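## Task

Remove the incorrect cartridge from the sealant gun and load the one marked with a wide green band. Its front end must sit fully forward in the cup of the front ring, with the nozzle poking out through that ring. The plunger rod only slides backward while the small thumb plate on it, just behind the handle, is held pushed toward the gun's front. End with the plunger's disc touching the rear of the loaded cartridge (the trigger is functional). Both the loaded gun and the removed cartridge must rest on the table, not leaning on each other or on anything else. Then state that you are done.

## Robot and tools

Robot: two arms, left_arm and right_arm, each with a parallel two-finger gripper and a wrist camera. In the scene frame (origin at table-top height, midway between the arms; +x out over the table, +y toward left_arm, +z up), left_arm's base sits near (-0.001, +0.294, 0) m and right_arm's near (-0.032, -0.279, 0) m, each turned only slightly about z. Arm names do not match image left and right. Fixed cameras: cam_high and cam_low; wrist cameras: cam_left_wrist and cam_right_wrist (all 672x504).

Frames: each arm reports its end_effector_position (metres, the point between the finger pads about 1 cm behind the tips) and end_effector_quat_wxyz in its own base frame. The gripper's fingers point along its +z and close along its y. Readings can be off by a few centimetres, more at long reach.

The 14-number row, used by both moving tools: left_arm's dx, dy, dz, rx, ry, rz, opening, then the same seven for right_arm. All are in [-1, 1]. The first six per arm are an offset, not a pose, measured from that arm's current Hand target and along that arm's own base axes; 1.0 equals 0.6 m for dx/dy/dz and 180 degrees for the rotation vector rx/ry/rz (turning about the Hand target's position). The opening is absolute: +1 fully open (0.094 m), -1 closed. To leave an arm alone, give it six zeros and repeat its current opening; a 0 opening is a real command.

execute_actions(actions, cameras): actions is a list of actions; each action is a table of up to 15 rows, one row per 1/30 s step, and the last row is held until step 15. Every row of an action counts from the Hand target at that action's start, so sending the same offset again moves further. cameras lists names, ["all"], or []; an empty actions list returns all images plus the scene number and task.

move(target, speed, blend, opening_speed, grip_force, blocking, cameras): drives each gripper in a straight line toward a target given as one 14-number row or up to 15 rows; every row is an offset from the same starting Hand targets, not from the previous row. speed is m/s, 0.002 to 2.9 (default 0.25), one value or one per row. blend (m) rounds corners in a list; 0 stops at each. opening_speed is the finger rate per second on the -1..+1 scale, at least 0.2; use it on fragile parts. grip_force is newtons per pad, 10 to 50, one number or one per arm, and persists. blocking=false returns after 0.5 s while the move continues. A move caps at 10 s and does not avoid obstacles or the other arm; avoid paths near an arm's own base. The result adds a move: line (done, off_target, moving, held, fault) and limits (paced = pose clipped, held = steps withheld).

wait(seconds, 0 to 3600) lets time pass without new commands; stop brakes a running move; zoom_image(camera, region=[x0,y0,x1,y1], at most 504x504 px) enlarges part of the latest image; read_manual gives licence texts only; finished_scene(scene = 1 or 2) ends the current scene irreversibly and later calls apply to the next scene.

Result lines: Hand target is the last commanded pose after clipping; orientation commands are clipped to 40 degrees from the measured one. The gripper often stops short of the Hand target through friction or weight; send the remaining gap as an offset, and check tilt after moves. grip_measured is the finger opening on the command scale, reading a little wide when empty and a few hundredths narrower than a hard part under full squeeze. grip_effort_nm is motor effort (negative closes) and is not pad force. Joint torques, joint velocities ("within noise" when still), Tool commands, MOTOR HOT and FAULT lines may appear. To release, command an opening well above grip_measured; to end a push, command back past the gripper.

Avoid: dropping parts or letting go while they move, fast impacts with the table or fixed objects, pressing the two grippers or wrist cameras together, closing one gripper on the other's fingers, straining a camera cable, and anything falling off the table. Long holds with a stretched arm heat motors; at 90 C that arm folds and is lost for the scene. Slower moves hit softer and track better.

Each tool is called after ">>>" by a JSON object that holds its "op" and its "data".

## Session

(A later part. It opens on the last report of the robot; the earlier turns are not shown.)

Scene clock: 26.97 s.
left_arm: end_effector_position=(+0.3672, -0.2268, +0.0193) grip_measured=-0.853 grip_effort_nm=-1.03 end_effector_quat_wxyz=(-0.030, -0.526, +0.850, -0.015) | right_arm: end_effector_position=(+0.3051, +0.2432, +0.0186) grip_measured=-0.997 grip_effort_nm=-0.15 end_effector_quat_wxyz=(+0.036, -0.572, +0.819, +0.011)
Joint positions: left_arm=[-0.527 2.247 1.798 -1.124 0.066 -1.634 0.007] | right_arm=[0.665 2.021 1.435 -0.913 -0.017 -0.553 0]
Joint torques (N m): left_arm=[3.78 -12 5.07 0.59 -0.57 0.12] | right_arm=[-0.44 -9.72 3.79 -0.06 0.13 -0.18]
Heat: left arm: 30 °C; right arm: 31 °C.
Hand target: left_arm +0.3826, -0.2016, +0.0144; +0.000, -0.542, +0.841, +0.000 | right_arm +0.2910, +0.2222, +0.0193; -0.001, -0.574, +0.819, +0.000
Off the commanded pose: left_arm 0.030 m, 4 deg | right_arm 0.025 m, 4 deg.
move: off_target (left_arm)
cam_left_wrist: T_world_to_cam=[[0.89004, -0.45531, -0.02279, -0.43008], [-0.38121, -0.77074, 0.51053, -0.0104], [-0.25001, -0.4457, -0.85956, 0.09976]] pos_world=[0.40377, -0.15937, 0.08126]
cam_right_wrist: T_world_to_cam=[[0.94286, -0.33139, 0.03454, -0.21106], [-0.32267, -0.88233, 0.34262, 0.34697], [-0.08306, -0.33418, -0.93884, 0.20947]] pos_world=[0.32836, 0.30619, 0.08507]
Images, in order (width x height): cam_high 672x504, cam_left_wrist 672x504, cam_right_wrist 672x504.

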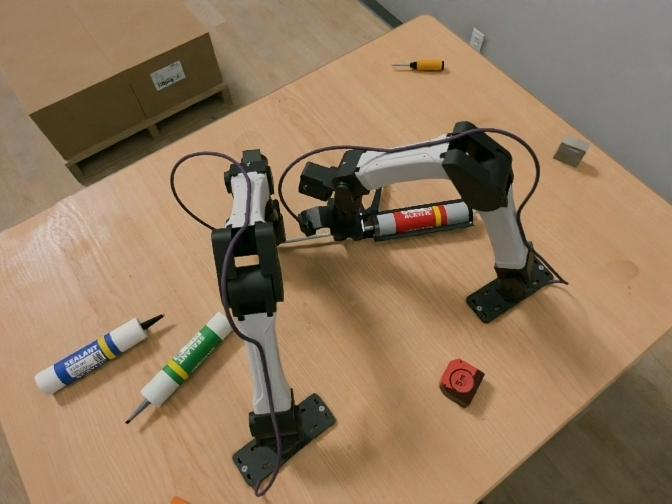

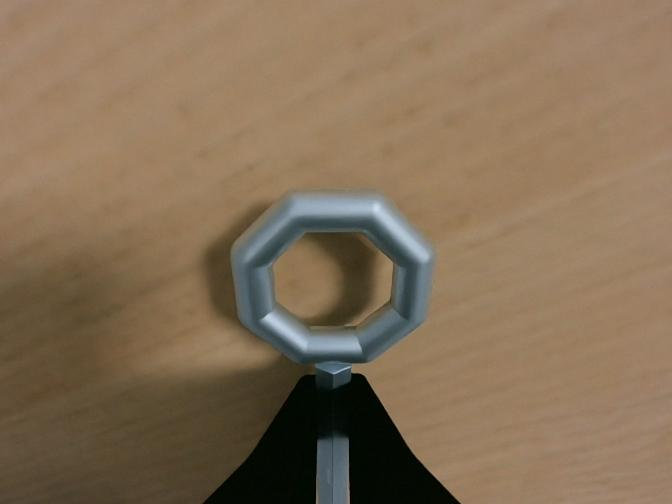

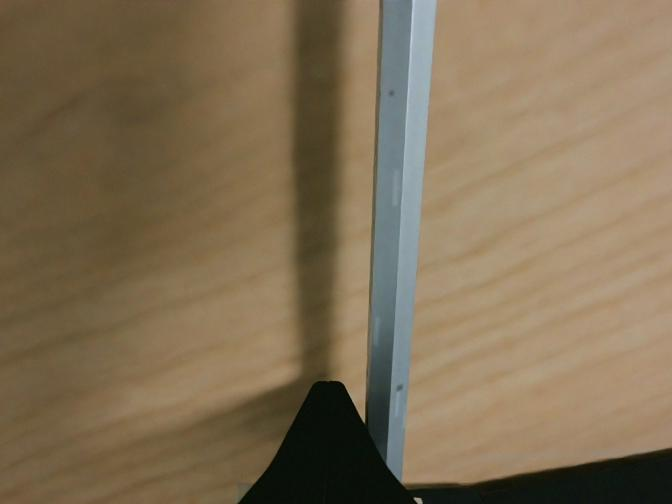

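>>> {"op": "move", "data": {"target": [[-0.026,-0.045,0,0,0,0,-1,0.02,0.05,0,0,0,0,-1],[-0.026,-0.045,0,0,0,0,-1,0.02,0.05,0.17,0,0,0,-1],[-0.026,-0.045,0,0,0,0,-1,0.02,0.046,0.17,-0.0271,-0.2165,-0.5126,-1]], "speed": [0.1,0.3,0.5], "cameras": ["cam_left_wrist","cam_right_wrist","cam_high"]}}

Scene clock: 33.20 s.
left_arm: end_effector_position=(+0.3657, -0.2291, +0.0190) grip_measured=-0.853 grip_effort_nm=-1.03 end_effector_quat_wxyz=(-0.011, -0.527, +0.850, -0.004) | right_arm: end_effector_position=(+0.2988, +0.2529, +0.1152) grip_measured=-0.997 grip_effort_nm=-0.15 end_effector_quat_wxyz=(+0.163, -0.044, +0.975, -0.146)
Joint positions: left_arm=[-0.55 2.247 1.798 -1.124 0.023 -1.661 0.007] | right_arm=[0.894 2.013 1.75 -1.312 0.442 0.804 0]
Joint torques (N m): left_arm=[-0.14 -12.26 5.94 0.44 -0.02 0.01] | right_arm=[0.31 -8.76 5.38 0.5 0.25 -0.09]
Heat: left arm: 31 °C; right arm: 33 °C.
Hand target: left_arm +0.3659, -0.2288, +0.0190; -0.010, -0.530, +0.848, -0.004 (not the last commanded pose) | right_arm +0.2989, +0.2522, +0.1167; +0.163, -0.047, +0.975, -0.145 (not the last commanded pose)
Off the commanded pose: left_arm 0.005 m, 2 deg | right_arm 0.008 m, 31 deg.
move: held (left_arm, right_arm; a check stopped the path); path passed 2 of 3 targets; limits=held
pose unreachable (left arm): on one or more control steps of this call, first in action 0 (counted from 0), this arm could not follow its commanded pose, so it was not sent that pose on those steps. It may still have moved: this result reports where it is.
cause: moving toward the commanded pose would bring a part of the arm too close to another arm (this arm's forearm (the part past joint 3) and the right arm's wrist (the part past joint 4), along the way the arms are being sent, or toward where that arm still pushes).
pose unreachable (right arm): on one or more control steps of this call, first in action 0 (counted from 0), this arm could not follow its commanded pose, so it was not sent that pose on those steps. It may still have moved: this result reports where it is.
cause: moving toward the commanded pose would bring a part of the arm too close to another arm (this arm's wrist (the part past joint 4) and the left arm's forearm (the part past joint 3), at the place that arm was heading or pushing toward when its own hold began).
cam_left_wrist: T_world_to_cam=[[0.89181, -0.45191, -0.02108, -0.42955], [-0.38935, -0.79041, 0.47292, -0.01334], [-0.23038, -0.41355, -0.88085, 0.09865]] pos_world=[0.40061, -0.16387, 0.08415]
cam_right_wrist: T_world_to_cam=[[0.0498, -0.94847, 0.31292, 0.18552], [-0.99542, -0.02154, 0.09311, 0.33243], [-0.08157, -0.31613, -0.9452, 0.29854]] pos_world=[0.34603, 0.2775, 0.19318]
Images, in order (width x height): cam_high 672x504, cam_left_wrist 672x504, cam_right_wrist 672x504.

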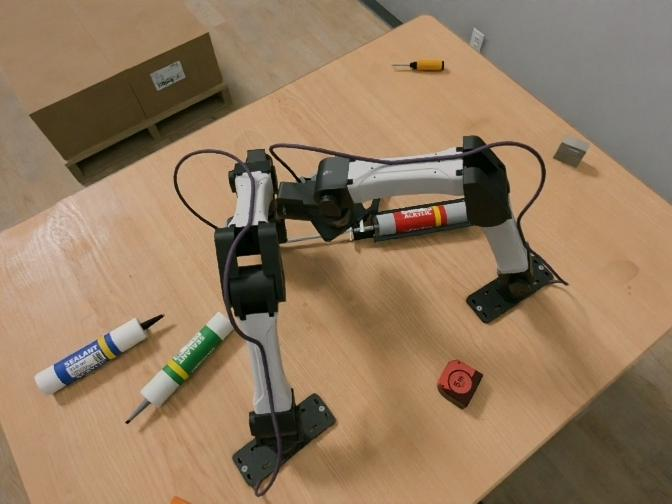

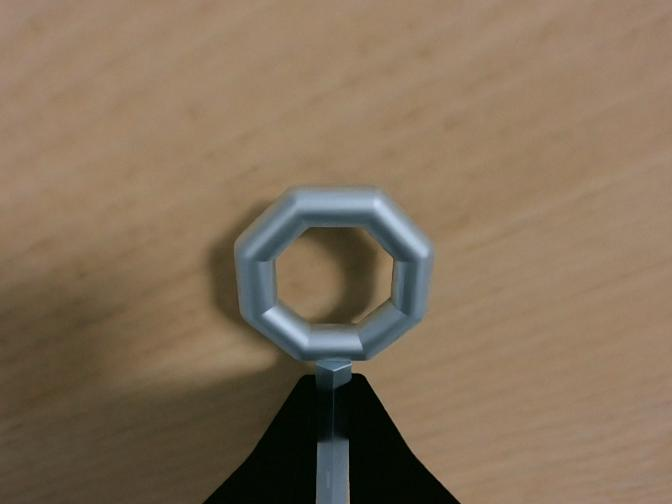

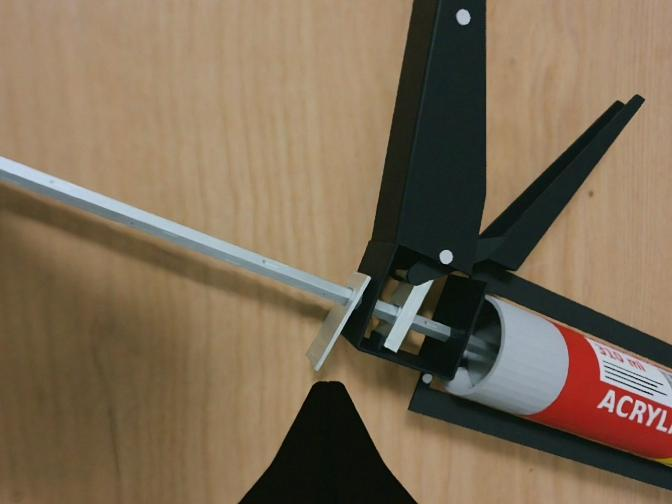

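>>> {"op": "move", "data": {"target": [[0,0,0,0,0,0,0,0,0,0,0,0,0,-1],[0,0,0.17,0,0,0,0,0.127,-0.128,0,0.097,0.102,-0.052,0.4],[0,0.2,0.17,0,0,0,0,0.127,-0.128,0,0.097,0.102,-0.052,0.4]], "speed": [0.3,0.3,0.4], "cameras": ["cam_right_wrist","cam_high"]}}

Scene clock: 38.50 s.
left_arm: end_effector_position=(+0.3648, -0.1067, +0.1097) grip_measured=-0.003 grip_effort_nm=0.15 end_effector_quat_wxyz=(-0.023, -0.534, +0.845, +0.014) | right_arm: end_effector_position=(+0.3732, +0.1702, +0.1143) grip_measured=+0.398 grip_effort_nm=0.08 end_effector_quat_wxyz=(-0.001, +0.044, +0.999, -0.005)
Joint positions: left_arm=[-0.277 2.046 1.842 -1.418 0.015 -1.404 0.047] | right_arm=[0.431 2.134 1.995 -1.438 0.008 0.519 0.066]
Joint torques (N m): left_arm=[-0.36 -14.05 5.15 0.5 0.02 0.13] | right_arm=[1.07 -8.24 7.94 0.39 -0.05 -0.15]
Heat: left arm: 33 °C; right arm: 33 °C.
Hand target: left_arm +0.3659, -0.1087, +0.1210; -0.010, -0.530, +0.848, -0.004 | right_arm +0.3751, +0.1753, +0.1167; -0.001, +0.035, +0.999, +0.001
Off the commanded pose: left_arm 0.012 m, 3 deg | right_arm 0.006 m, 1 deg.
move: off_target (left_arm)
cam_right_wrist: T_world_to_cam=[[-0.07225, -0.99719, 0.01973, 0.19102], [-0.90914, 0.07398, 0.40987, 0.3201], [-0.41018, 0.01167, -0.91193, 0.34061]] pos_world=[0.44453, 0.16283, 0.17564]
Images, in order (width x height): cam_high 672x504, cam_right_wrist 672x504.

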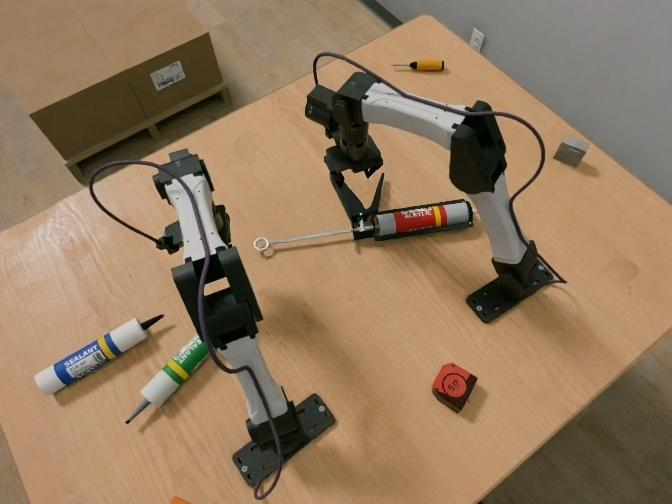

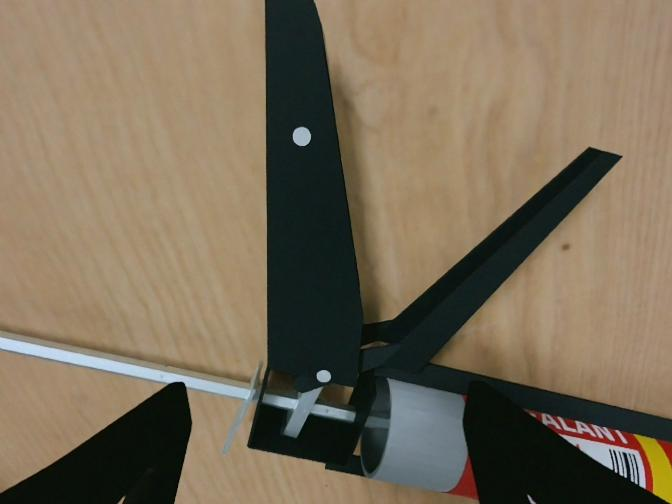

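>>> {"op": "move", "data": {"target": [[0,0,0,0,0,0,0,0.028,0.006,0,0,0,0,0.25],[0,0,0,0,0,0,0,0.028,0.006,-0.162,0,0,0,0.25]], "speed": [0.1,0.2], "cameras": ["cam_right_wrist"]}}

Scene clock: 41.07 s.
left_arm: end_effector_position=(+0.3649, -0.1067, +0.1097) grip_measured=-0.003 grip_effort_nm=0.14 end_effector_quat_wxyz=(-0.023, -0.534, +0.845, +0.014) | right_arm: end_effector_position=(+0.3918, +0.1788, +0.0228) grip_measured=+0.252 grip_effort_nm=-0.08 end_effector_quat_wxyz=(+0.001, +0.039, +0.999, -0.004)
Joint positions: left_arm=[-0.277 2.046 1.842 -1.418 0.015 -1.403 0.047] | right_arm=[0.431 2.24 1.801 -1.133 0.008 0.51 0.059]
Joint torques (N m): left_arm=[-0.32 -14.05 5.12 0.51 0.03 0.14] | right_arm=[0.31 -9.5 4.97 0.63 -0.05 -0.15]
Heat: left arm: 34 °C; right arm: 34 °C.
Hand target: left_arm +0.3659, -0.1087, +0.1210; -0.010, -0.530, +0.848, -0.004 | right_arm +0.3919, +0.1788, +0.0195; -0.001, +0.035, +0.999, +0.000
Off the commanded pose: left_arm 0.012 m, 3 deg | right_arm 0.003 m, 1 deg.
move: done
cam_right_wrist: T_world_to_cam=[[-0.06319, -0.99785, 0.01726, 0.19935], [-0.91171, 0.06475, 0.4057, 0.37666], [-0.40594, 0.00989, -0.91385, 0.26348]] pos_world=[0.46296, 0.17192, 0.08453]

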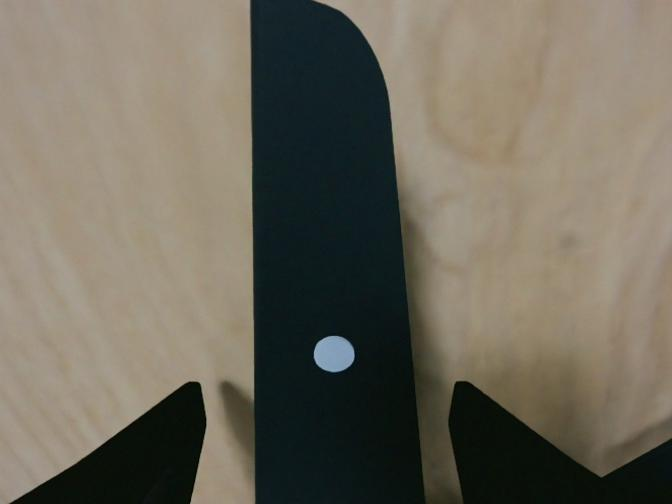

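>>> {"op": "move", "data": {"target": [[0,0,0,0,0,0,0,0,0,0,0,0,0,-0.6],[0,0.03,0,0,0,0,0,0.095,0.137,0.004,0,0,0.183,-0.6]], "speed": [0.1,0.1], "opening_speed": 1.5, "cameras": ["cam_right_wrist","cam_high"]}}

Scene clock: 45.60 s.
left_arm: end_effector_position=(+0.3639, -0.0920, +0.1064) grip_measured=-0.003 grip_effort_nm=0.14 end_effector_quat_wxyz=(-0.027, -0.530, +0.847, +0.017) | right_arm: end_effector_position=(+0.4440, +0.2535, +0.0244) grip_measured=-0.340 grip_effort_nm=-1.03 end_effector_quat_wxyz=(+0.001, -0.226, +0.974, +0.000)
Joint positions: left_arm=[-0.24 2.036 1.813 -1.41 0.015 -1.358 0.047] | right_arm=[0.519 2.794 2.832 -1.606 0 0.063 0.031]
Joint torques (N m): left_arm=[0.49 -14.78 5.15 0.49 0.04 0.13] | right_arm=[1.31 -10.62 7.65 0.74 0.01 -0.47]
Heat: left arm: 35 °C; right arm: 35 °C.
Hand target: left_arm +0.3659, -0.0908, +0.1210; -0.010, -0.530, +0.848, -0.004 | right_arm +0.4489, +0.2611, +0.0218; -0.001, -0.250, +0.968, +0.000
Off the commanded pose: left_arm 0.015 m, 3 deg | right_arm 0.009 m, 3 deg.
joint read past its limit (right arm) — joint 4 (wrist pitch), lower limit.
joint sent to its limit (right arm) — joint 4 (wrist pitch), lower limit. The joint targets still meet the commanded pose.
move: off_target (left_arm, right_arm)
cam_right_wrist: T_world_to_cam=[[0.45356, -0.89117, 0.00945, 0.02089], [-0.816, -0.41099, 0.40649, 0.49682], [-0.35837, -0.19208, -0.91361, 0.31552]] pos_world=[0.509, 0.28341, 0.08612]
Images, in order (width x height): cam_high 672x504, cam_right_wrist 672x504.

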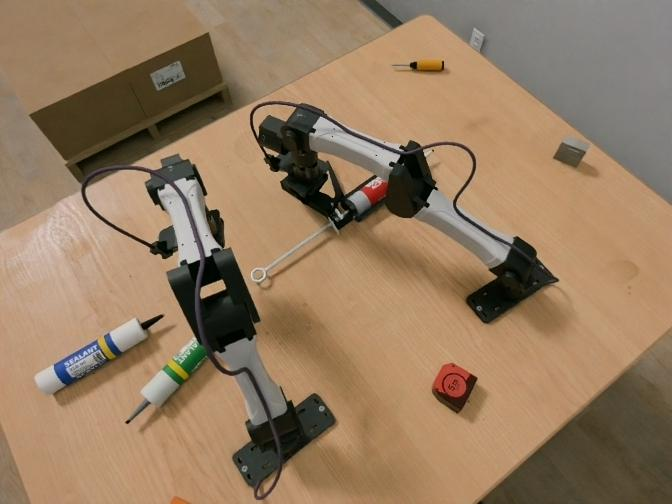

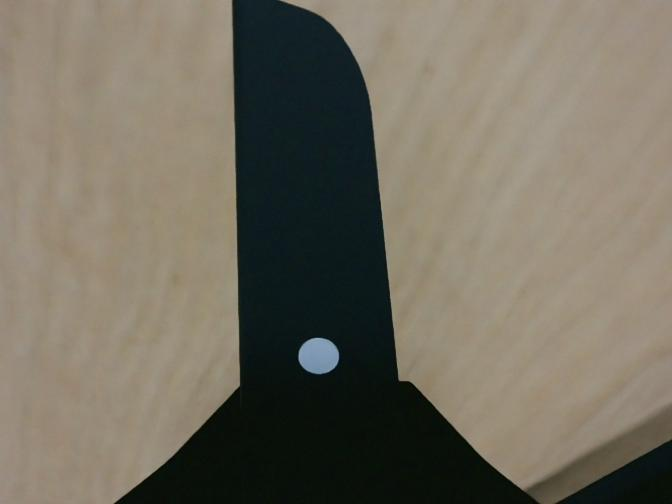

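>>> {"op": "move", "data": {"target": [[0,0,0,0,0,0,0,0,0,0,0,0,0,0.1],[-0.105,-0.154,0.02,-0.0034,-0.0087,-0.828,0,-0.02,0,0.15,0,0,0,0.1],[-0.105,-0.154,0.02,-0.0034,-0.0087,-0.828,0,-0.248,-0.018,0.18,0.010,-0.2515,-0.129,-1]], "speed": [0.3,0.3,0.35], "cameras": ["cam_left_wrist","cam_right_wrist","cam_high"]}}

Scene clock: 54.63 s.
left_arm: end_effector_position=(+0.3008, -0.1801, +0.1231) grip_measured=-0.003 grip_effort_nm=0.14 end_effector_quat_wxyz=(-0.023, +0.676, +0.736, -0.004) | right_arm: end_effector_position=(+0.2998, +0.2504, +0.1239) grip_measured=-0.997 grip_effort_nm=-0.16 end_effector_quat_wxyz=(+0.362, -0.048, +0.927, -0.089)
Joint positions: left_arm=[-0.54 1.919 1.715 -1.413 -0.001 0.946 0.047] | right_arm=[0.984 1.709 1.245 -0.753 0.692 0.752 0]
Joint torques (N m): left_arm=[-0.49 -12.59 5.79 0.57 0.1 0.03] | right_arm=[0.83 -7.92 5.38 1.45 0.47 0.2]
Heat: left arm: 40 °C; right arm: 39 °C.
Hand target: left_arm +0.3029, -0.1832, +0.1331; +0.000, +0.676, +0.737, +0.000 | right_arm +0.3001, +0.2502, +0.1299; +0.373, -0.036, +0.924, -0.080
Off the commanded pose: left_arm 0.011 m, 3 deg | right_arm 0.006 m, 2 deg.
move: off_target (left_arm)
cam_left_wrist: T_world_to_cam=[[-0.99689, -0.0762, 0.02028, 0.2833], [-0.05736, 0.87724, 0.47661, 0.1509], [-0.05411, 0.47396, -0.87888, 0.30238]] pos_world=[0.30743, -0.2541, 0.18809]
cam_right_wrist: T_world_to_cam=[[0.02869, -0.97555, 0.21789, 0.20531], [-0.9465, -0.0966, -0.30791, 0.38636], [0.32143, -0.1974, -0.92613, 0.1532]] pos_world=[0.31056, 0.26786, 0.21611]
Images, in order (width x height): cam_high 672x504, cam_left_wrist 672x504, cam_right_wrist 672x504.

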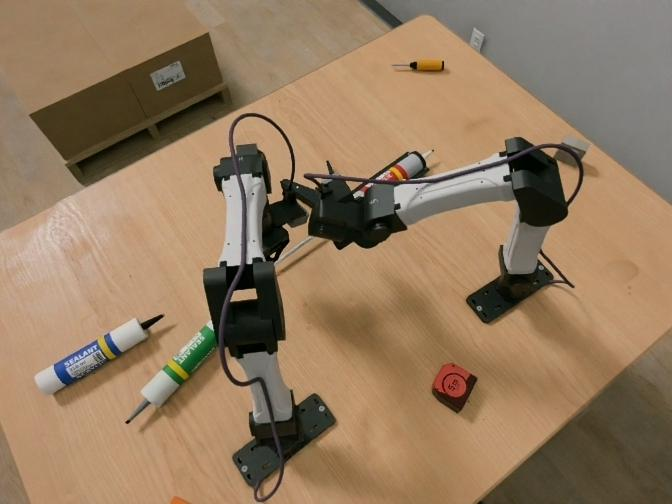

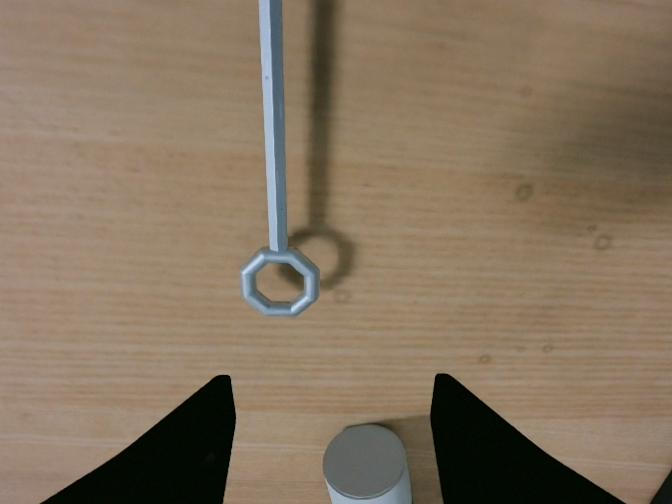

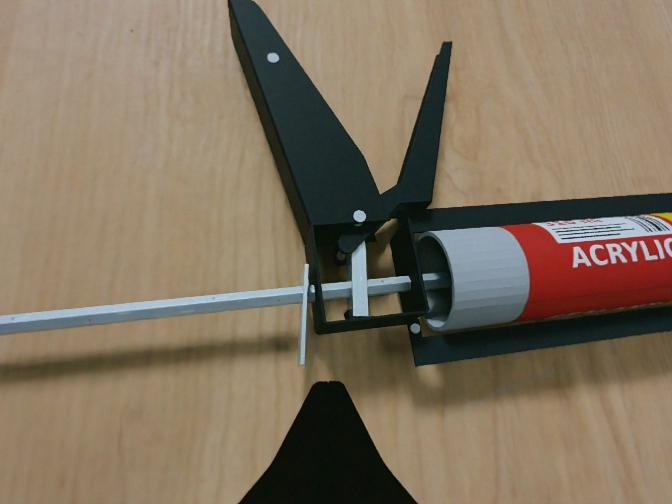

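>>> {"op": "move", "data": {"target": [[0.035,0,-0.1,0,0,0,0,0.038,0.02,-0.1,0,0,0,-1],[0.035,0,-0.205,0,0,0,0,0.038,0.02,-0.16,0,0,0,-1],[0.035,0,-0.205,0,0,0,-1,0.038,0.02,-0.16,0,0,0,-1]], "speed": [0.2,0.1,0.1], "cameras": ["cam_left_wrist","cam_right_wrist"]}}

Scene clock: 58.47 s.
left_arm: end_effector_position=(+0.3207, -0.1835, +0.0153) grip_measured=-0.845 grip_effort_nm=-1.03 end_effector_quat_wxyz=(-0.002, +0.682, +0.732, -0.001) | right_arm: end_effector_position=(+0.3225, +0.2639, +0.0386) grip_measured=-0.997 grip_effort_nm=-0.16 end_effector_quat_wxyz=(+0.375, -0.032, +0.923, -0.078)
Joint positions: left_arm=[-0.519 2.019 1.422 -0.979 0.001 0.981 0.007] | right_arm=[0.956 1.901 1.102 -0.365 0.693 0.737 0]
Joint torques (N m): left_arm=[0.34 -9.32 5.33 0.72 0.07 -0.04] | right_arm=[0.24 -6.87 4.72 1.58 0.33 -0.11]
Heat: left arm: 40 °C; right arm: 38 °C.
Hand target: left_arm +0.3239, -0.1831, +0.0100; +0.000, +0.676, +0.737, +0.000 | right_arm +0.3230, +0.2622, +0.0339; +0.373, -0.036, +0.924, -0.080
Off the commanded pose: left_arm 0.006 m, 1 deg | right_arm 0.005 m, 1 deg.
move: done
cam_left_wrist: T_world_to_cam=[[-0.99799, -0.06207, -0.01241, 0.30859], [-0.06093, 0.88872, 0.45438, 0.20998], [-0.01717, 0.45422, -0.89072, 0.19499]] pos_world=[0.32411, -0.25602, 0.0821]
cam_right_wrist: T_world_to_cam=[[0.0053, -0.98253, 0.18602, 0.24704], [-0.9389, -0.06891, -0.33723, 0.37431], [0.34415, -0.17287, -0.92286, 0.05559]] pos_world=[0.331, 0.27813, 0.13157]

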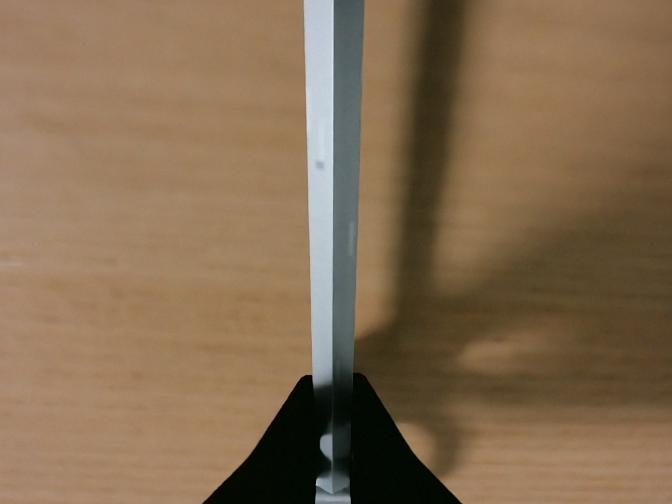

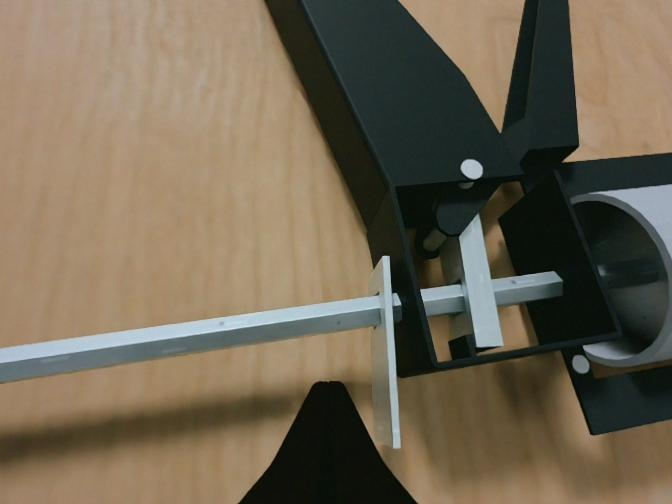

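>>> {"op": "move", "data": {"target": [0,0,0,0,0,0,-1,0.0098,-0.049,0,0,0,0,-1], "speed": 0.05, "cameras": ["cam_left_wrist","cam_right_wrist"]}}

Scene clock: 59.93 s.
left_arm: end_effector_position=(+0.3216, -0.1859, +0.0153) grip_measured=-0.845 grip_effort_nm=-1.03 end_effector_quat_wxyz=(+0.003, +0.682, +0.732, -0.005) | right_arm: end_effector_position=(+0.3245, +0.2510, +0.0276) grip_measured=-0.997 grip_effort_nm=-0.15 end_effector_quat_wxyz=(+0.367, -0.045, +0.927, -0.059)
Joint positions: left_arm=[-0.519 2.019 1.422 -0.971 0.01 0.981 0.007] | right_arm=[0.911 1.864 1.004 -0.249 0.63 0.661 0]
Joint torques (N m): left_arm=[0.38 -9.33 5.3 0.64 -0.01 -0.04] | right_arm=[-1.51 -8.98 4.07 1.33 0.63 -0.1]
Heat: left arm: 40 °C; right arm: 38 °C.
Hand target: left_arm +0.3239, -0.1831, +0.0100; +0.000, +0.676, +0.737, +0.000 | right_arm +0.3288, +0.2328, +0.0338; +0.373, -0.036, +0.924, -0.080
Off the commanded pose: left_arm 0.006 m, 1 deg | right_arm 0.020 m, 3 deg.
move: off_target (right_arm)
cam_left_wrist: T_world_to_cam=[[-0.99797, -0.06224, -0.01353, 0.30924], [-0.06178, 0.89416, 0.44347, 0.21362], [-0.0155, 0.4434, -0.89619, 0.19357]] pos_world=[0.32481, -0.25759, 0.08292]
cam_right_wrist: T_world_to_cam=[[0.04461, -0.9861, 0.16005, 0.22526], [-0.94276, -0.09455, -0.31979, 0.37875], [0.33048, -0.13662, -0.93387, 0.03815]] pos_world=[0.33441, 0.26315, 0.1207]

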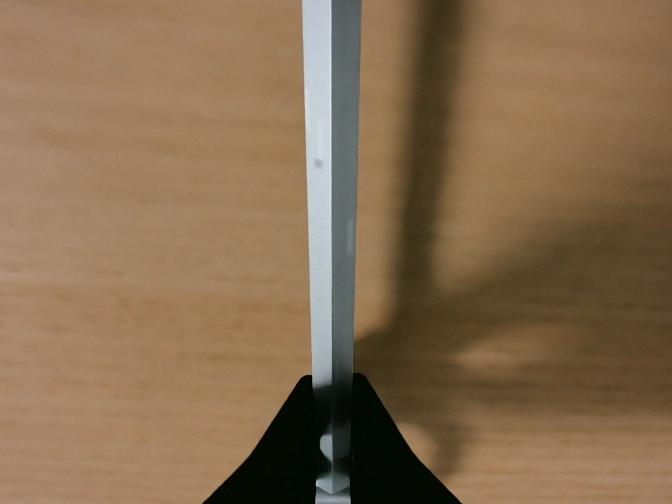

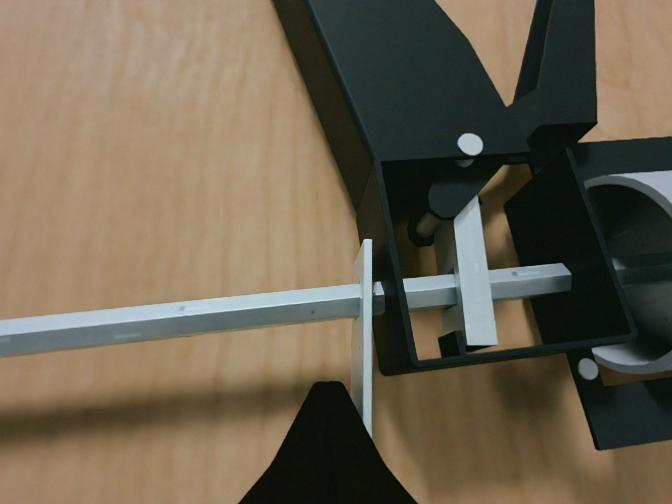

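>>> {"op": "move", "data": {"target": [-0.002,0.033,0,0,0,0,-1,0.001,-0.008,0,0,0,0,-1], "speed": 0.05, "cameras": ["cam_left_wrist","cam_right_wrist"]}}

Scene clock: 60.87 s.
left_arm: end_effector_position=(+0.3214, -0.1847, +0.0073) grip_measured=-0.845 grip_effort_nm=-1.03 end_effector_quat_wxyz=(+0.011, +0.684, +0.729, -0.018) | right_arm: end_effector_position=(+0.3246, +0.2520, +0.0267) grip_measured=-0.997 grip_effort_nm=-0.15 end_effector_quat_wxyz=(+0.366, -0.047, +0.928, -0.048)
Joint positions: left_arm=[-0.503 2.018 1.386 -0.925 0.04 1.004 0.007] | right_arm=[0.905 1.856 0.989 -0.223 0.609 0.65 0]
Joint torques (N m): left_arm=[2.95 -12.42 3.79 0.34 -0.26 0.18] | right_arm=[-1.83 -9.26 3.99 1.23 0.77 -0.13]
Heat: left arm: 40 °C; right arm: 38 °C.
Hand target: left_arm +0.3227, -0.1634, +0.0101; +0.000, +0.676, +0.737, +0.000 | right_arm +0.3294, +0.2280, +0.0339; +0.373, -0.036, +0.924, -0.080
Off the commanded pose: left_arm 0.022 m, 3 deg | right_arm 0.026 m, 4 deg.
move: off_target (left_arm, right_arm)
cam_left_wrist: T_world_to_cam=[[-0.99839, -0.05633, -0.00724, 0.31021], [-0.05424, 0.90782, 0.41585, 0.2164], [-0.01685, 0.41557, -0.90941, 0.18125]] pos_world=[0.3245, -0.2543, 0.07709]
cam_right_wrist: T_world_to_cam=[[0.05673, -0.98829, 0.14166, 0.22344], [-0.94292, -0.09967, -0.31776, 0.38002], [0.32815, -0.11554, -0.93753, 0.03302]] pos_world=[0.33482, 0.26252, 0.12006]

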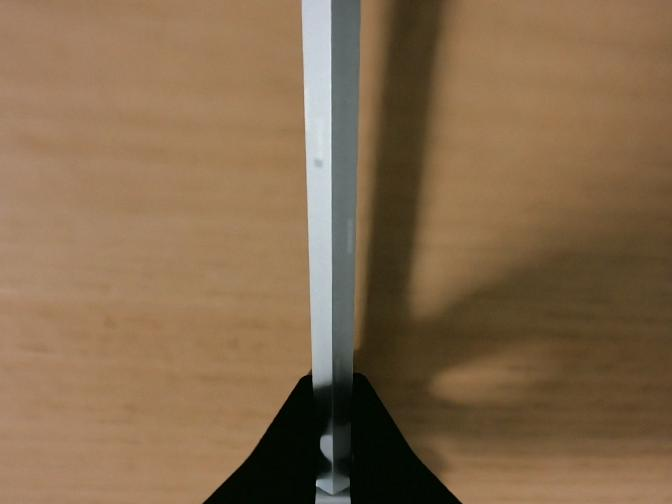

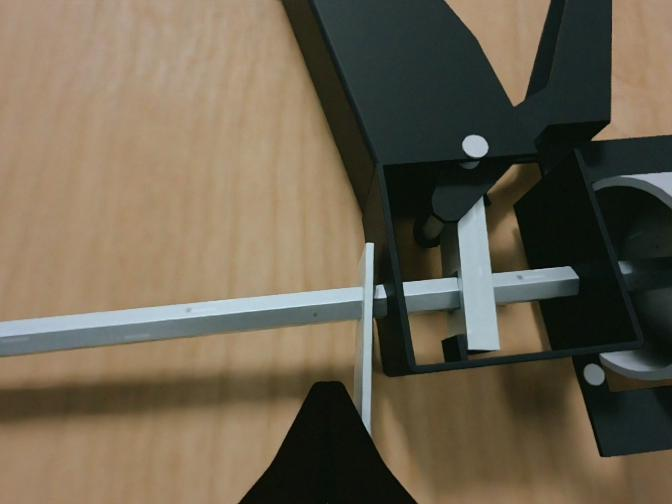

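>>> {"op": "move", "data": {"target": [-0.002,0.03,0.005,0,0,0,-1,0.012,-0.06,0.01,0,0,0,-1], "speed": 0.06, "cameras": ["cam_left_wrist","cam_right_wrist"]}}

Scene clock: 62.63 s.
left_arm: end_effector_position=(+0.3251, -0.1830, +0.0078) grip_measured=-0.845 grip_effort_nm=-1.03 end_effector_quat_wxyz=(+0.037, +0.685, +0.727, -0.037) | right_arm: end_effector_position=(+0.3365, +0.2406, +0.0460) grip_measured=-0.997 grip_effort_nm=-0.15 end_effector_quat_wxyz=(+0.380, -0.053, +0.923, +0.002)
Joint positions: left_arm=[-0.47 1.995 1.349 -0.876 0.092 1.039 0.007] | right_arm=[0.827 1.746 0.901 -0.106 0.508 0.546 0]
Joint torques (N m): left_arm=[3.81 -13.01 3.86 -0.1 -0.67 0.25] | right_arm=[-2.92 -7.62 3.33 0.94 1.22 -0.15]
Heat: left arm: 40 °C; right arm: 38 °C.
Hand target: left_arm +0.3215, -0.1454, +0.0130; +0.000, +0.676, +0.737, +0.000 | right_arm +0.3366, +0.1920, +0.0398; +0.373, -0.036, +0.924, -0.080
Off the commanded pose: left_arm 0.038 m, 6 deg | right_arm 0.049 m, 10 deg.
move: off_target (left_arm, right_arm)
cam_left_wrist: T_world_to_cam=[[-0.99851, -0.05273, -0.01411, 0.31476], [-0.05429, 0.93266, 0.35664, 0.21983], [-0.00565, 0.35687, -0.93414, 0.16695]] pos_world=[0.32717, -0.24801, 0.08199]
cam_right_wrist: T_world_to_cam=[[0.10334, -0.99315, 0.05459, 0.19828], [-0.92938, -0.11596, -0.35044, 0.39709], [0.35437, -0.01452, -0.93499, 0.01262]] pos_world=[0.34408, 0.24315, 0.14013]

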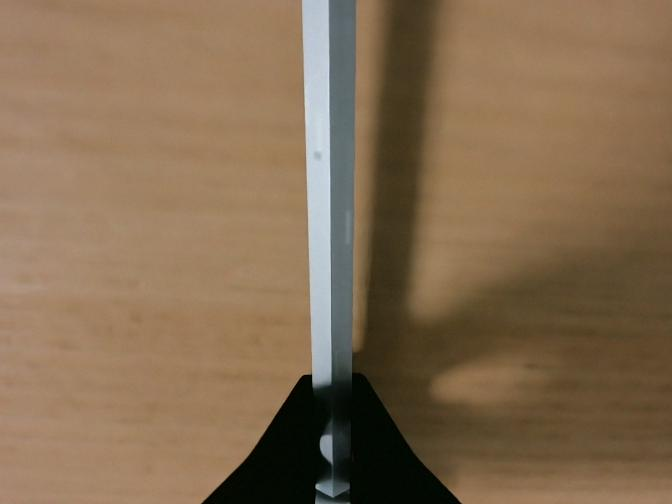

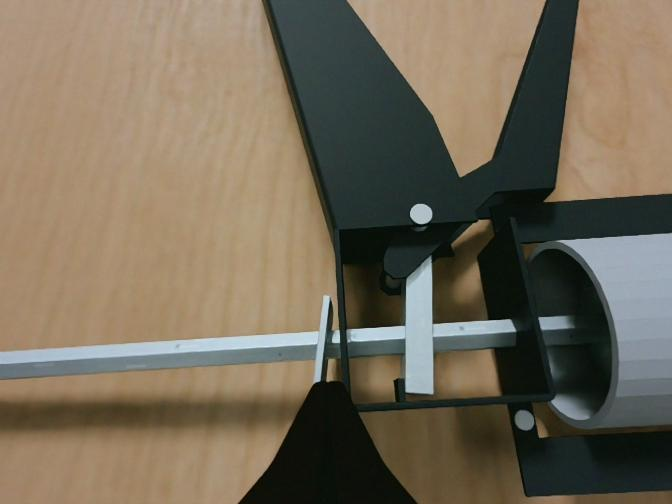

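>>> {"op": "move", "data": {"target": [[0.003,-0.062,-0.003,0,0,0,-1,-0.01,0.13,0,0,0,0,-1],[0.003,-0.062,-0.003,0,0,0,-1,-0.04,0.13,0.05,0,0,0,-1]], "speed": [0.1,0.2], "cameras": ["cam_left_wrist","cam_right_wrist"]}}

Scene clock: 65.33 s.
left_arm: end_effector_position=(+0.3220, -0.1801, +0.0143) grip_measured=-0.845 grip_effort_nm=-1.03 end_effector_quat_wxyz=(+0.009, +0.675, +0.738, -0.007) | right_arm: end_effector_position=(+0.3096, +0.2633, +0.0571) grip_measured=-0.997 grip_effort_nm=-0.15 end_effector_quat_wxyz=(+0.365, -0.050, +0.924, -0.100)
Joint positions: left_arm=[-0.502 2.002 1.393 -0.948 0.017 0.979 0.007] | right_arm=[0.988 1.866 1.152 -0.516 0.712 0.752 0]
Joint torques (N m): left_arm=[-1.18 -8.18 7.65 0.41 -0.05 -0.01] | right_arm=[0.68 -8.7 7.5 1.22 0.3 0.2]
Heat: left arm: 40 °C; right arm: 38 °C.
Hand target: left_arm +0.3234, -0.1826, +0.0113; +0.000, +0.676, +0.737, +0.000 | right_arm +0.3126, +0.2700, +0.0699; +0.373, -0.036, +0.924, -0.080
Off the commanded pose: left_arm 0.004 m, 1 deg | right_arm 0.015 m, 3 deg.
move: off_target (right_arm)
cam_left_wrist: T_world_to_cam=[[-0.99647, -0.08183, -0.01883, 0.3061], [-0.08189, 0.89751, 0.43333, 0.21607], [-0.01856, 0.43334, -0.90104, 0.18946]] pos_world=[0.32623, -0.25098, 0.08284]
cam_right_wrist: T_world_to_cam=[[0.02431, -0.97097, 0.23795, 0.23118], [-0.94426, -0.10046, -0.3135, 0.37694], [0.32831, -0.21706, -0.91929, 0.09333]] pos_world=[0.31967, 0.2826, 0.14896]

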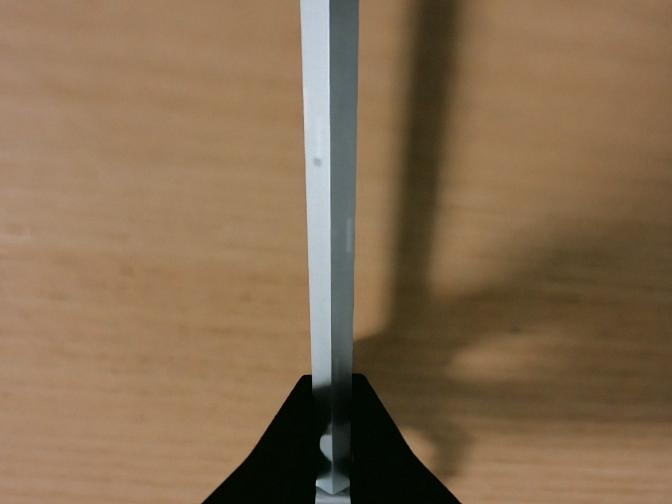

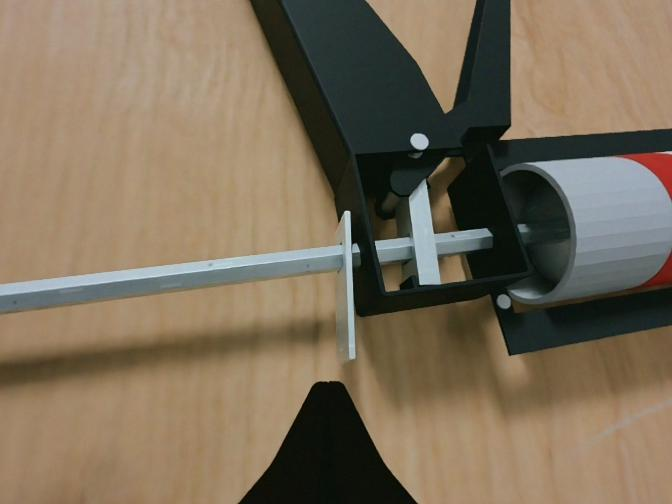

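>>> {"op": "move", "data": {"target": [[0,0,0,0,0,0,-1,-0.026,-0.023,-0.006,0,0,0,-0.45],[0,0,0,0,0,0,-1,0.0207,-0.0333,-0.068,0,0,0,-0.45]], "speed": [0.1,0.08], "cameras": ["cam_right_wrist"]}}

Scene clock: 68.77 s.
left_arm: end_effector_position=(+0.3220, -0.1801, +0.0143) grip_measured=-0.845 grip_effort_nm=-1.03 end_effector_quat_wxyz=(+0.009, +0.675, +0.738, -0.007) | right_arm: end_effector_position=(+0.3249, +0.2511, +0.0337) grip_measured=-0.452 grip_effort_nm=0.09 end_effector_quat_wxyz=(+0.376, -0.032, +0.923, -0.080)
Joint positions: left_arm=[-0.502 2.002 1.393 -0.948 0.017 0.979 0.007] | right_arm=[0.93 1.881 1.047 -0.313 0.688 0.707 0.026]
Joint torques (N m): left_arm=[-1.18 -8.14 7.68 0.39 -0.07 0.01] | right_arm=[0.23 -6.72 4.66 1.68 0.27 -0.13]
Heat: left arm: 40 °C; right arm: 37 °C.
Hand target: left_arm +0.3234, -0.1826, +0.0113; +0.000, +0.676, +0.737, +0.000 | right_arm +0.3250, +0.2500, +0.0290; +0.373, -0.036, +0.924, -0.081
Off the commanded pose: left_arm 0.004 m, 1 deg | right_arm 0.005 m, 1 deg.
move: done
cam_right_wrist: T_world_to_cam=[[0.00271, -0.98179, 0.18993, 0.23582], [-0.93815, -0.06826, -0.33943, 0.37372], [0.34622, -0.17726, -0.92126, 0.04843]] pos_world=[0.3332, 0.26562, 0.12668]

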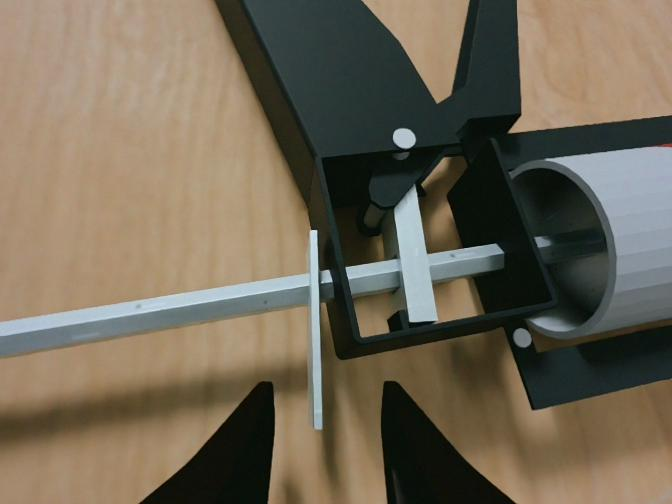

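>>> {"op": "move", "data": {"target": [0,0,0,0,0,0,-1,0,-0.003,0,0,0,0,-1], "speed": 0.08, "opening_speed": 0.7, "cameras": ["cam_right_wrist"]}}

Scene clock: 69.97 s.
left_arm: end_effector_position=(+0.3217, -0.1803, +0.0143) grip_measured=-0.845 grip_effort_nm=-1.03 end_effector_quat_wxyz=(+0.008, +0.675, +0.738, -0.007) | right_arm: end_effector_position=(+0.3244, +0.2525, +0.0320) grip_measured=-0.979 grip_effort_nm=-0.93 end_effector_quat_wxyz=(+0.375, -0.033, +0.923, -0.075)
Joint positions: left_arm=[-0.503 2.002 1.393 -0.949 0.017 0.978 0.007] | right_arm=[0.93 1.881 1.041 -0.3 0.678 0.704 0.001]
Joint torques (N m): left_arm=[-1.17 -8.16 7.69 0.41 -0.07 0] | right_arm=[-0.06 -7.08 4.59 1.55 0.34 -0.15]
Heat: left arm: 40 °C; right arm: 37 °C.
Hand target: left_arm +0.3233, -0.1826, +0.0113; +0.000, +0.676, +0.737, +0.000 | right_arm +0.3250, +0.2482, +0.0289; +0.373, -0.036, +0.924, -0.081
Off the commanded pose: left_arm 0.004 m, 1 deg | right_arm 0.005 m, 1 deg.
move: done
cam_right_wrist: T_world_to_cam=[[0.00931, -0.9833, 0.18178, 0.23607], [-0.9389, -0.07114, -0.33675, 0.37353], [0.34406, -0.16754, -0.92388, 0.04566]] pos_world=[0.3328, 0.26635, 0.12506]

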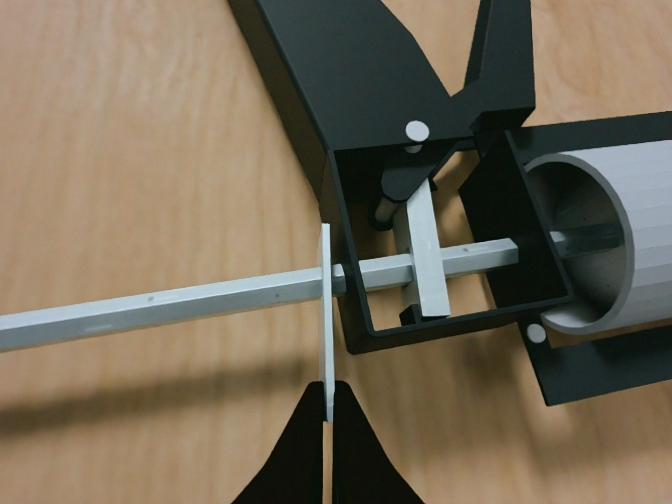

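>>> {"op": "move", "data": {"target": [0,0.0,0,0,0,0,-1,0.0067,-0.035,0.003,0,0,0.05,-1], "speed": 0.05, "cameras": ["cam_right_wrist"]}}

Scene clock: 72.30 s.
left_arm: end_effector_position=(+0.3210, -0.1835, +0.0133) grip_measured=-0.845 grip_effort_nm=-1.03 end_effector_quat_wxyz=(+0.008, +0.666, +0.745, -0.008) | right_arm: end_effector_position=(+0.3285, +0.2457, +0.0307) grip_measured=-0.983 grip_effort_nm=-0.90 end_effector_quat_wxyz=(+0.381, -0.097, +0.919, -0.019)
Joint positions: left_arm=[-0.51 2.007 1.396 -0.947 0.019 0.949 0.007] | right_arm=[0.859 1.783 0.873 -0.056 0.533 0.479 0.001]
Joint torques (N m): left_arm=[-0.38 -8.58 7.42 0.37 -0.1 0.29] | right_arm=[-1.11 -7.92 4.04 1.52 0.53 -0.48]
Heat: left arm: 40 °C; right arm: 37 °C.
Hand target: left_arm +0.3232, -0.1826, +0.0112; +0.000, +0.676, +0.737, +0.000 | right_arm +0.3290, +0.2273, +0.0309; +0.378, -0.108, +0.918, -0.051
Off the commanded pose: left_arm 0.003 m, 2 deg | right_arm 0.018 m, 4 deg.
move: off_target (right_arm)
cam_right_wrist: T_world_to_cam=[[0.16784, -0.97766, 0.12655, 0.17776], [-0.91625, -0.20208, -0.34591, 0.40153], [0.36376, -0.0579, -0.92969, 0.00867]] pos_world=[0.33491, 0.25543, 0.12446]

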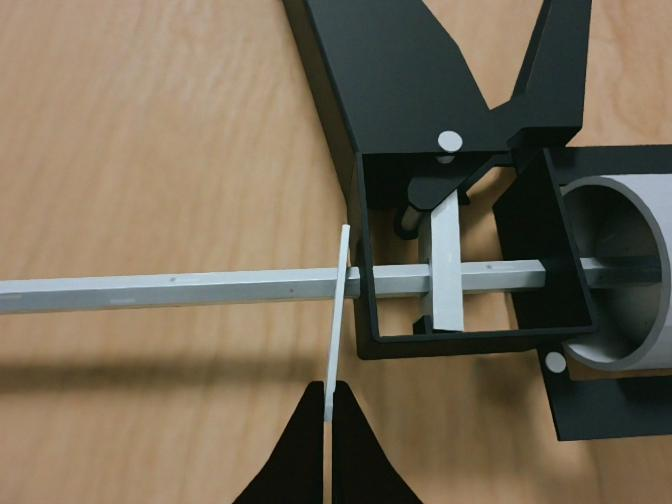

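>>> {"op": "move", "data": {"target": [-0.002,0.033,0.0,0,0,0,-1,0.01,-0.05,0.003,0,0,0.06,-1], "speed": 0.05, "cameras": ["cam_right_wrist"]}}

Scene clock: 74.93 s.
left_arm: end_effector_position=(+0.3210, -0.1810, +0.0099) grip_measured=-0.845 grip_effort_nm=-1.03 end_effector_quat_wxyz=(+0.012, +0.669, +0.743, -0.020) | right_arm: end_effector_position=(+0.3314, +0.2220, +0.0294) grip_measured=-0.983 grip_effort_nm=-0.90 end_effector_quat_wxyz=(+0.377, -0.198, +0.904, +0.027)
Joint positions: left_arm=[-0.493 2.007 1.381 -0.931 0.044 0.974 0.007] | right_arm=[0.718 1.673 0.707 0.123 0.297 0.174 0.001]
Joint torques (N m): left_arm=[2.17 -11.6 4.25 0.37 -0.29 0.49] | right_arm=[-1.73 -7.9 4.01 1.79 0.71 -0.41]
Heat: left arm: 40 °C; right arm: 37 °C.
Hand target: left_arm +0.3221, -0.1628, +0.0113; +0.000, +0.676, +0.737, +0.000 | right_arm +0.3350, +0.1973, +0.0326; +0.381, -0.194, +0.904, -0.015
Off the commanded pose: left_arm 0.018 m, 3 deg | right_arm 0.025 m, 5 deg.
move: off_target (left_arm, right_arm)
cam_right_wrist: T_world_to_cam=[[0.38171, -0.91678, 0.11753, 0.07024], [-0.85163, -0.39827, -0.34075, 0.42094], [0.3592, 0.02997, -0.93278, -0.01291]] pos_world=[0.33631, 0.23242, 0.12314]

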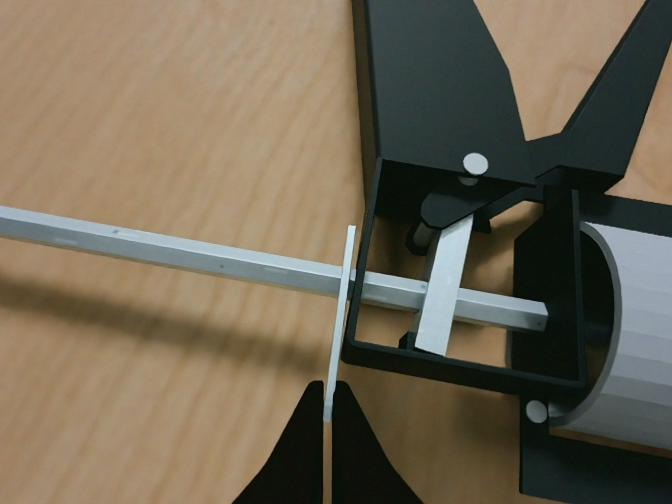

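>>> {"op": "move", "data": {"target": [-0.006,0.12,0.004,0,0,0,-1,0.0,0.0,0.0,0,0,0,-1], "speed": 0.06, "cameras": ["cam_right_wrist","cam_left_wrist"]}}

Scene clock: 76.90 s.
left_arm: end_effector_position=(+0.3205, -0.1463, +0.0127) grip_measured=-0.845 grip_effort_nm=-1.03 end_effector_quat_wxyz=(+0.055, +0.678, +0.730, -0.068) | right_arm: end_effector_position=(+0.3252, +0.2394, +0.0309) grip_measured=-0.982 grip_effort_nm=-0.97 end_effector_quat_wxyz=(+0.374, -0.220, +0.899, +0.064)
Joint positions: left_arm=[-0.346 1.916 1.252 -0.858 0.168 1.147 0.007] | right_arm=[0.73 1.672 0.706 0.148 0.223 0.162 0.001]
Joint torques (N m): left_arm=[5.55 -12.08 3.69 -0.11 -1.27 0.62] | right_arm=[-2.54 -8.06 4.03 1.56 1.34 -0.32]
Heat: left arm: 40 °C; right arm: 37 °C.
Hand target: left_arm +0.3185, -0.0908, +0.0136; +0.000, +0.676, +0.737, +0.000 | right_arm +0.3350, +0.1974, +0.0327; +0.381, -0.194, +0.904, -0.015
Off the commanded pose: left_arm 0.055 m, 10 deg | right_arm 0.043 m, 10 deg.
move: off_target (left_arm)
cam_left_wrist: T_world_to_cam=[[-0.99773, -0.06702, 0.00661, 0.30949], [-0.06215, 0.95417, 0.29273, 0.19009], [-0.02592, 0.29165, -0.95617, 0.15563]] pos_world=[0.32464, -0.20602, 0.09112]
cam_right_wrist: T_world_to_cam=[[0.44617, -0.89246, 0.06676, 0.0631], [-0.82755, -0.43982, -0.34888, 0.42545], [0.34072, 0.10041, -0.93479, -0.02061]] pos_world=[0.33095, 0.2455, 0.12495]
Images, in order (width x height): cam_left_wrist 672x504, cam_right_wrist 672x504.

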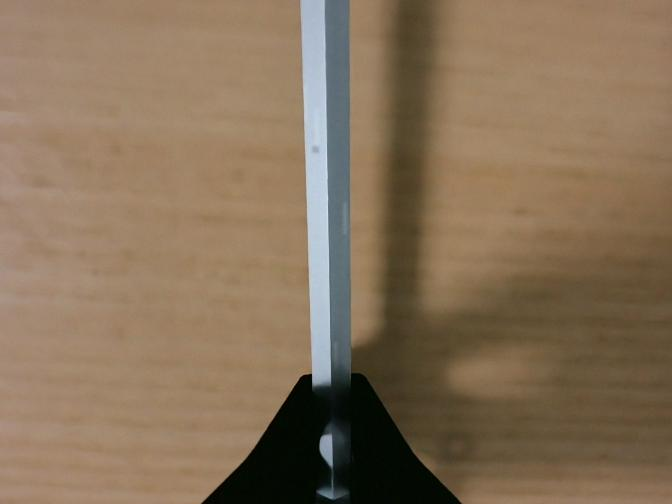

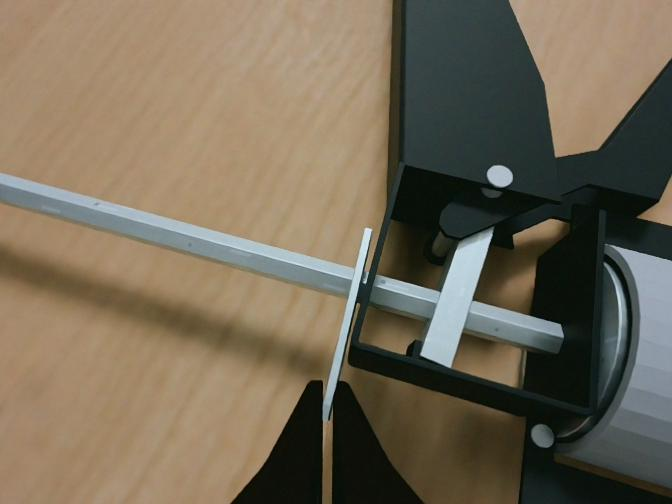

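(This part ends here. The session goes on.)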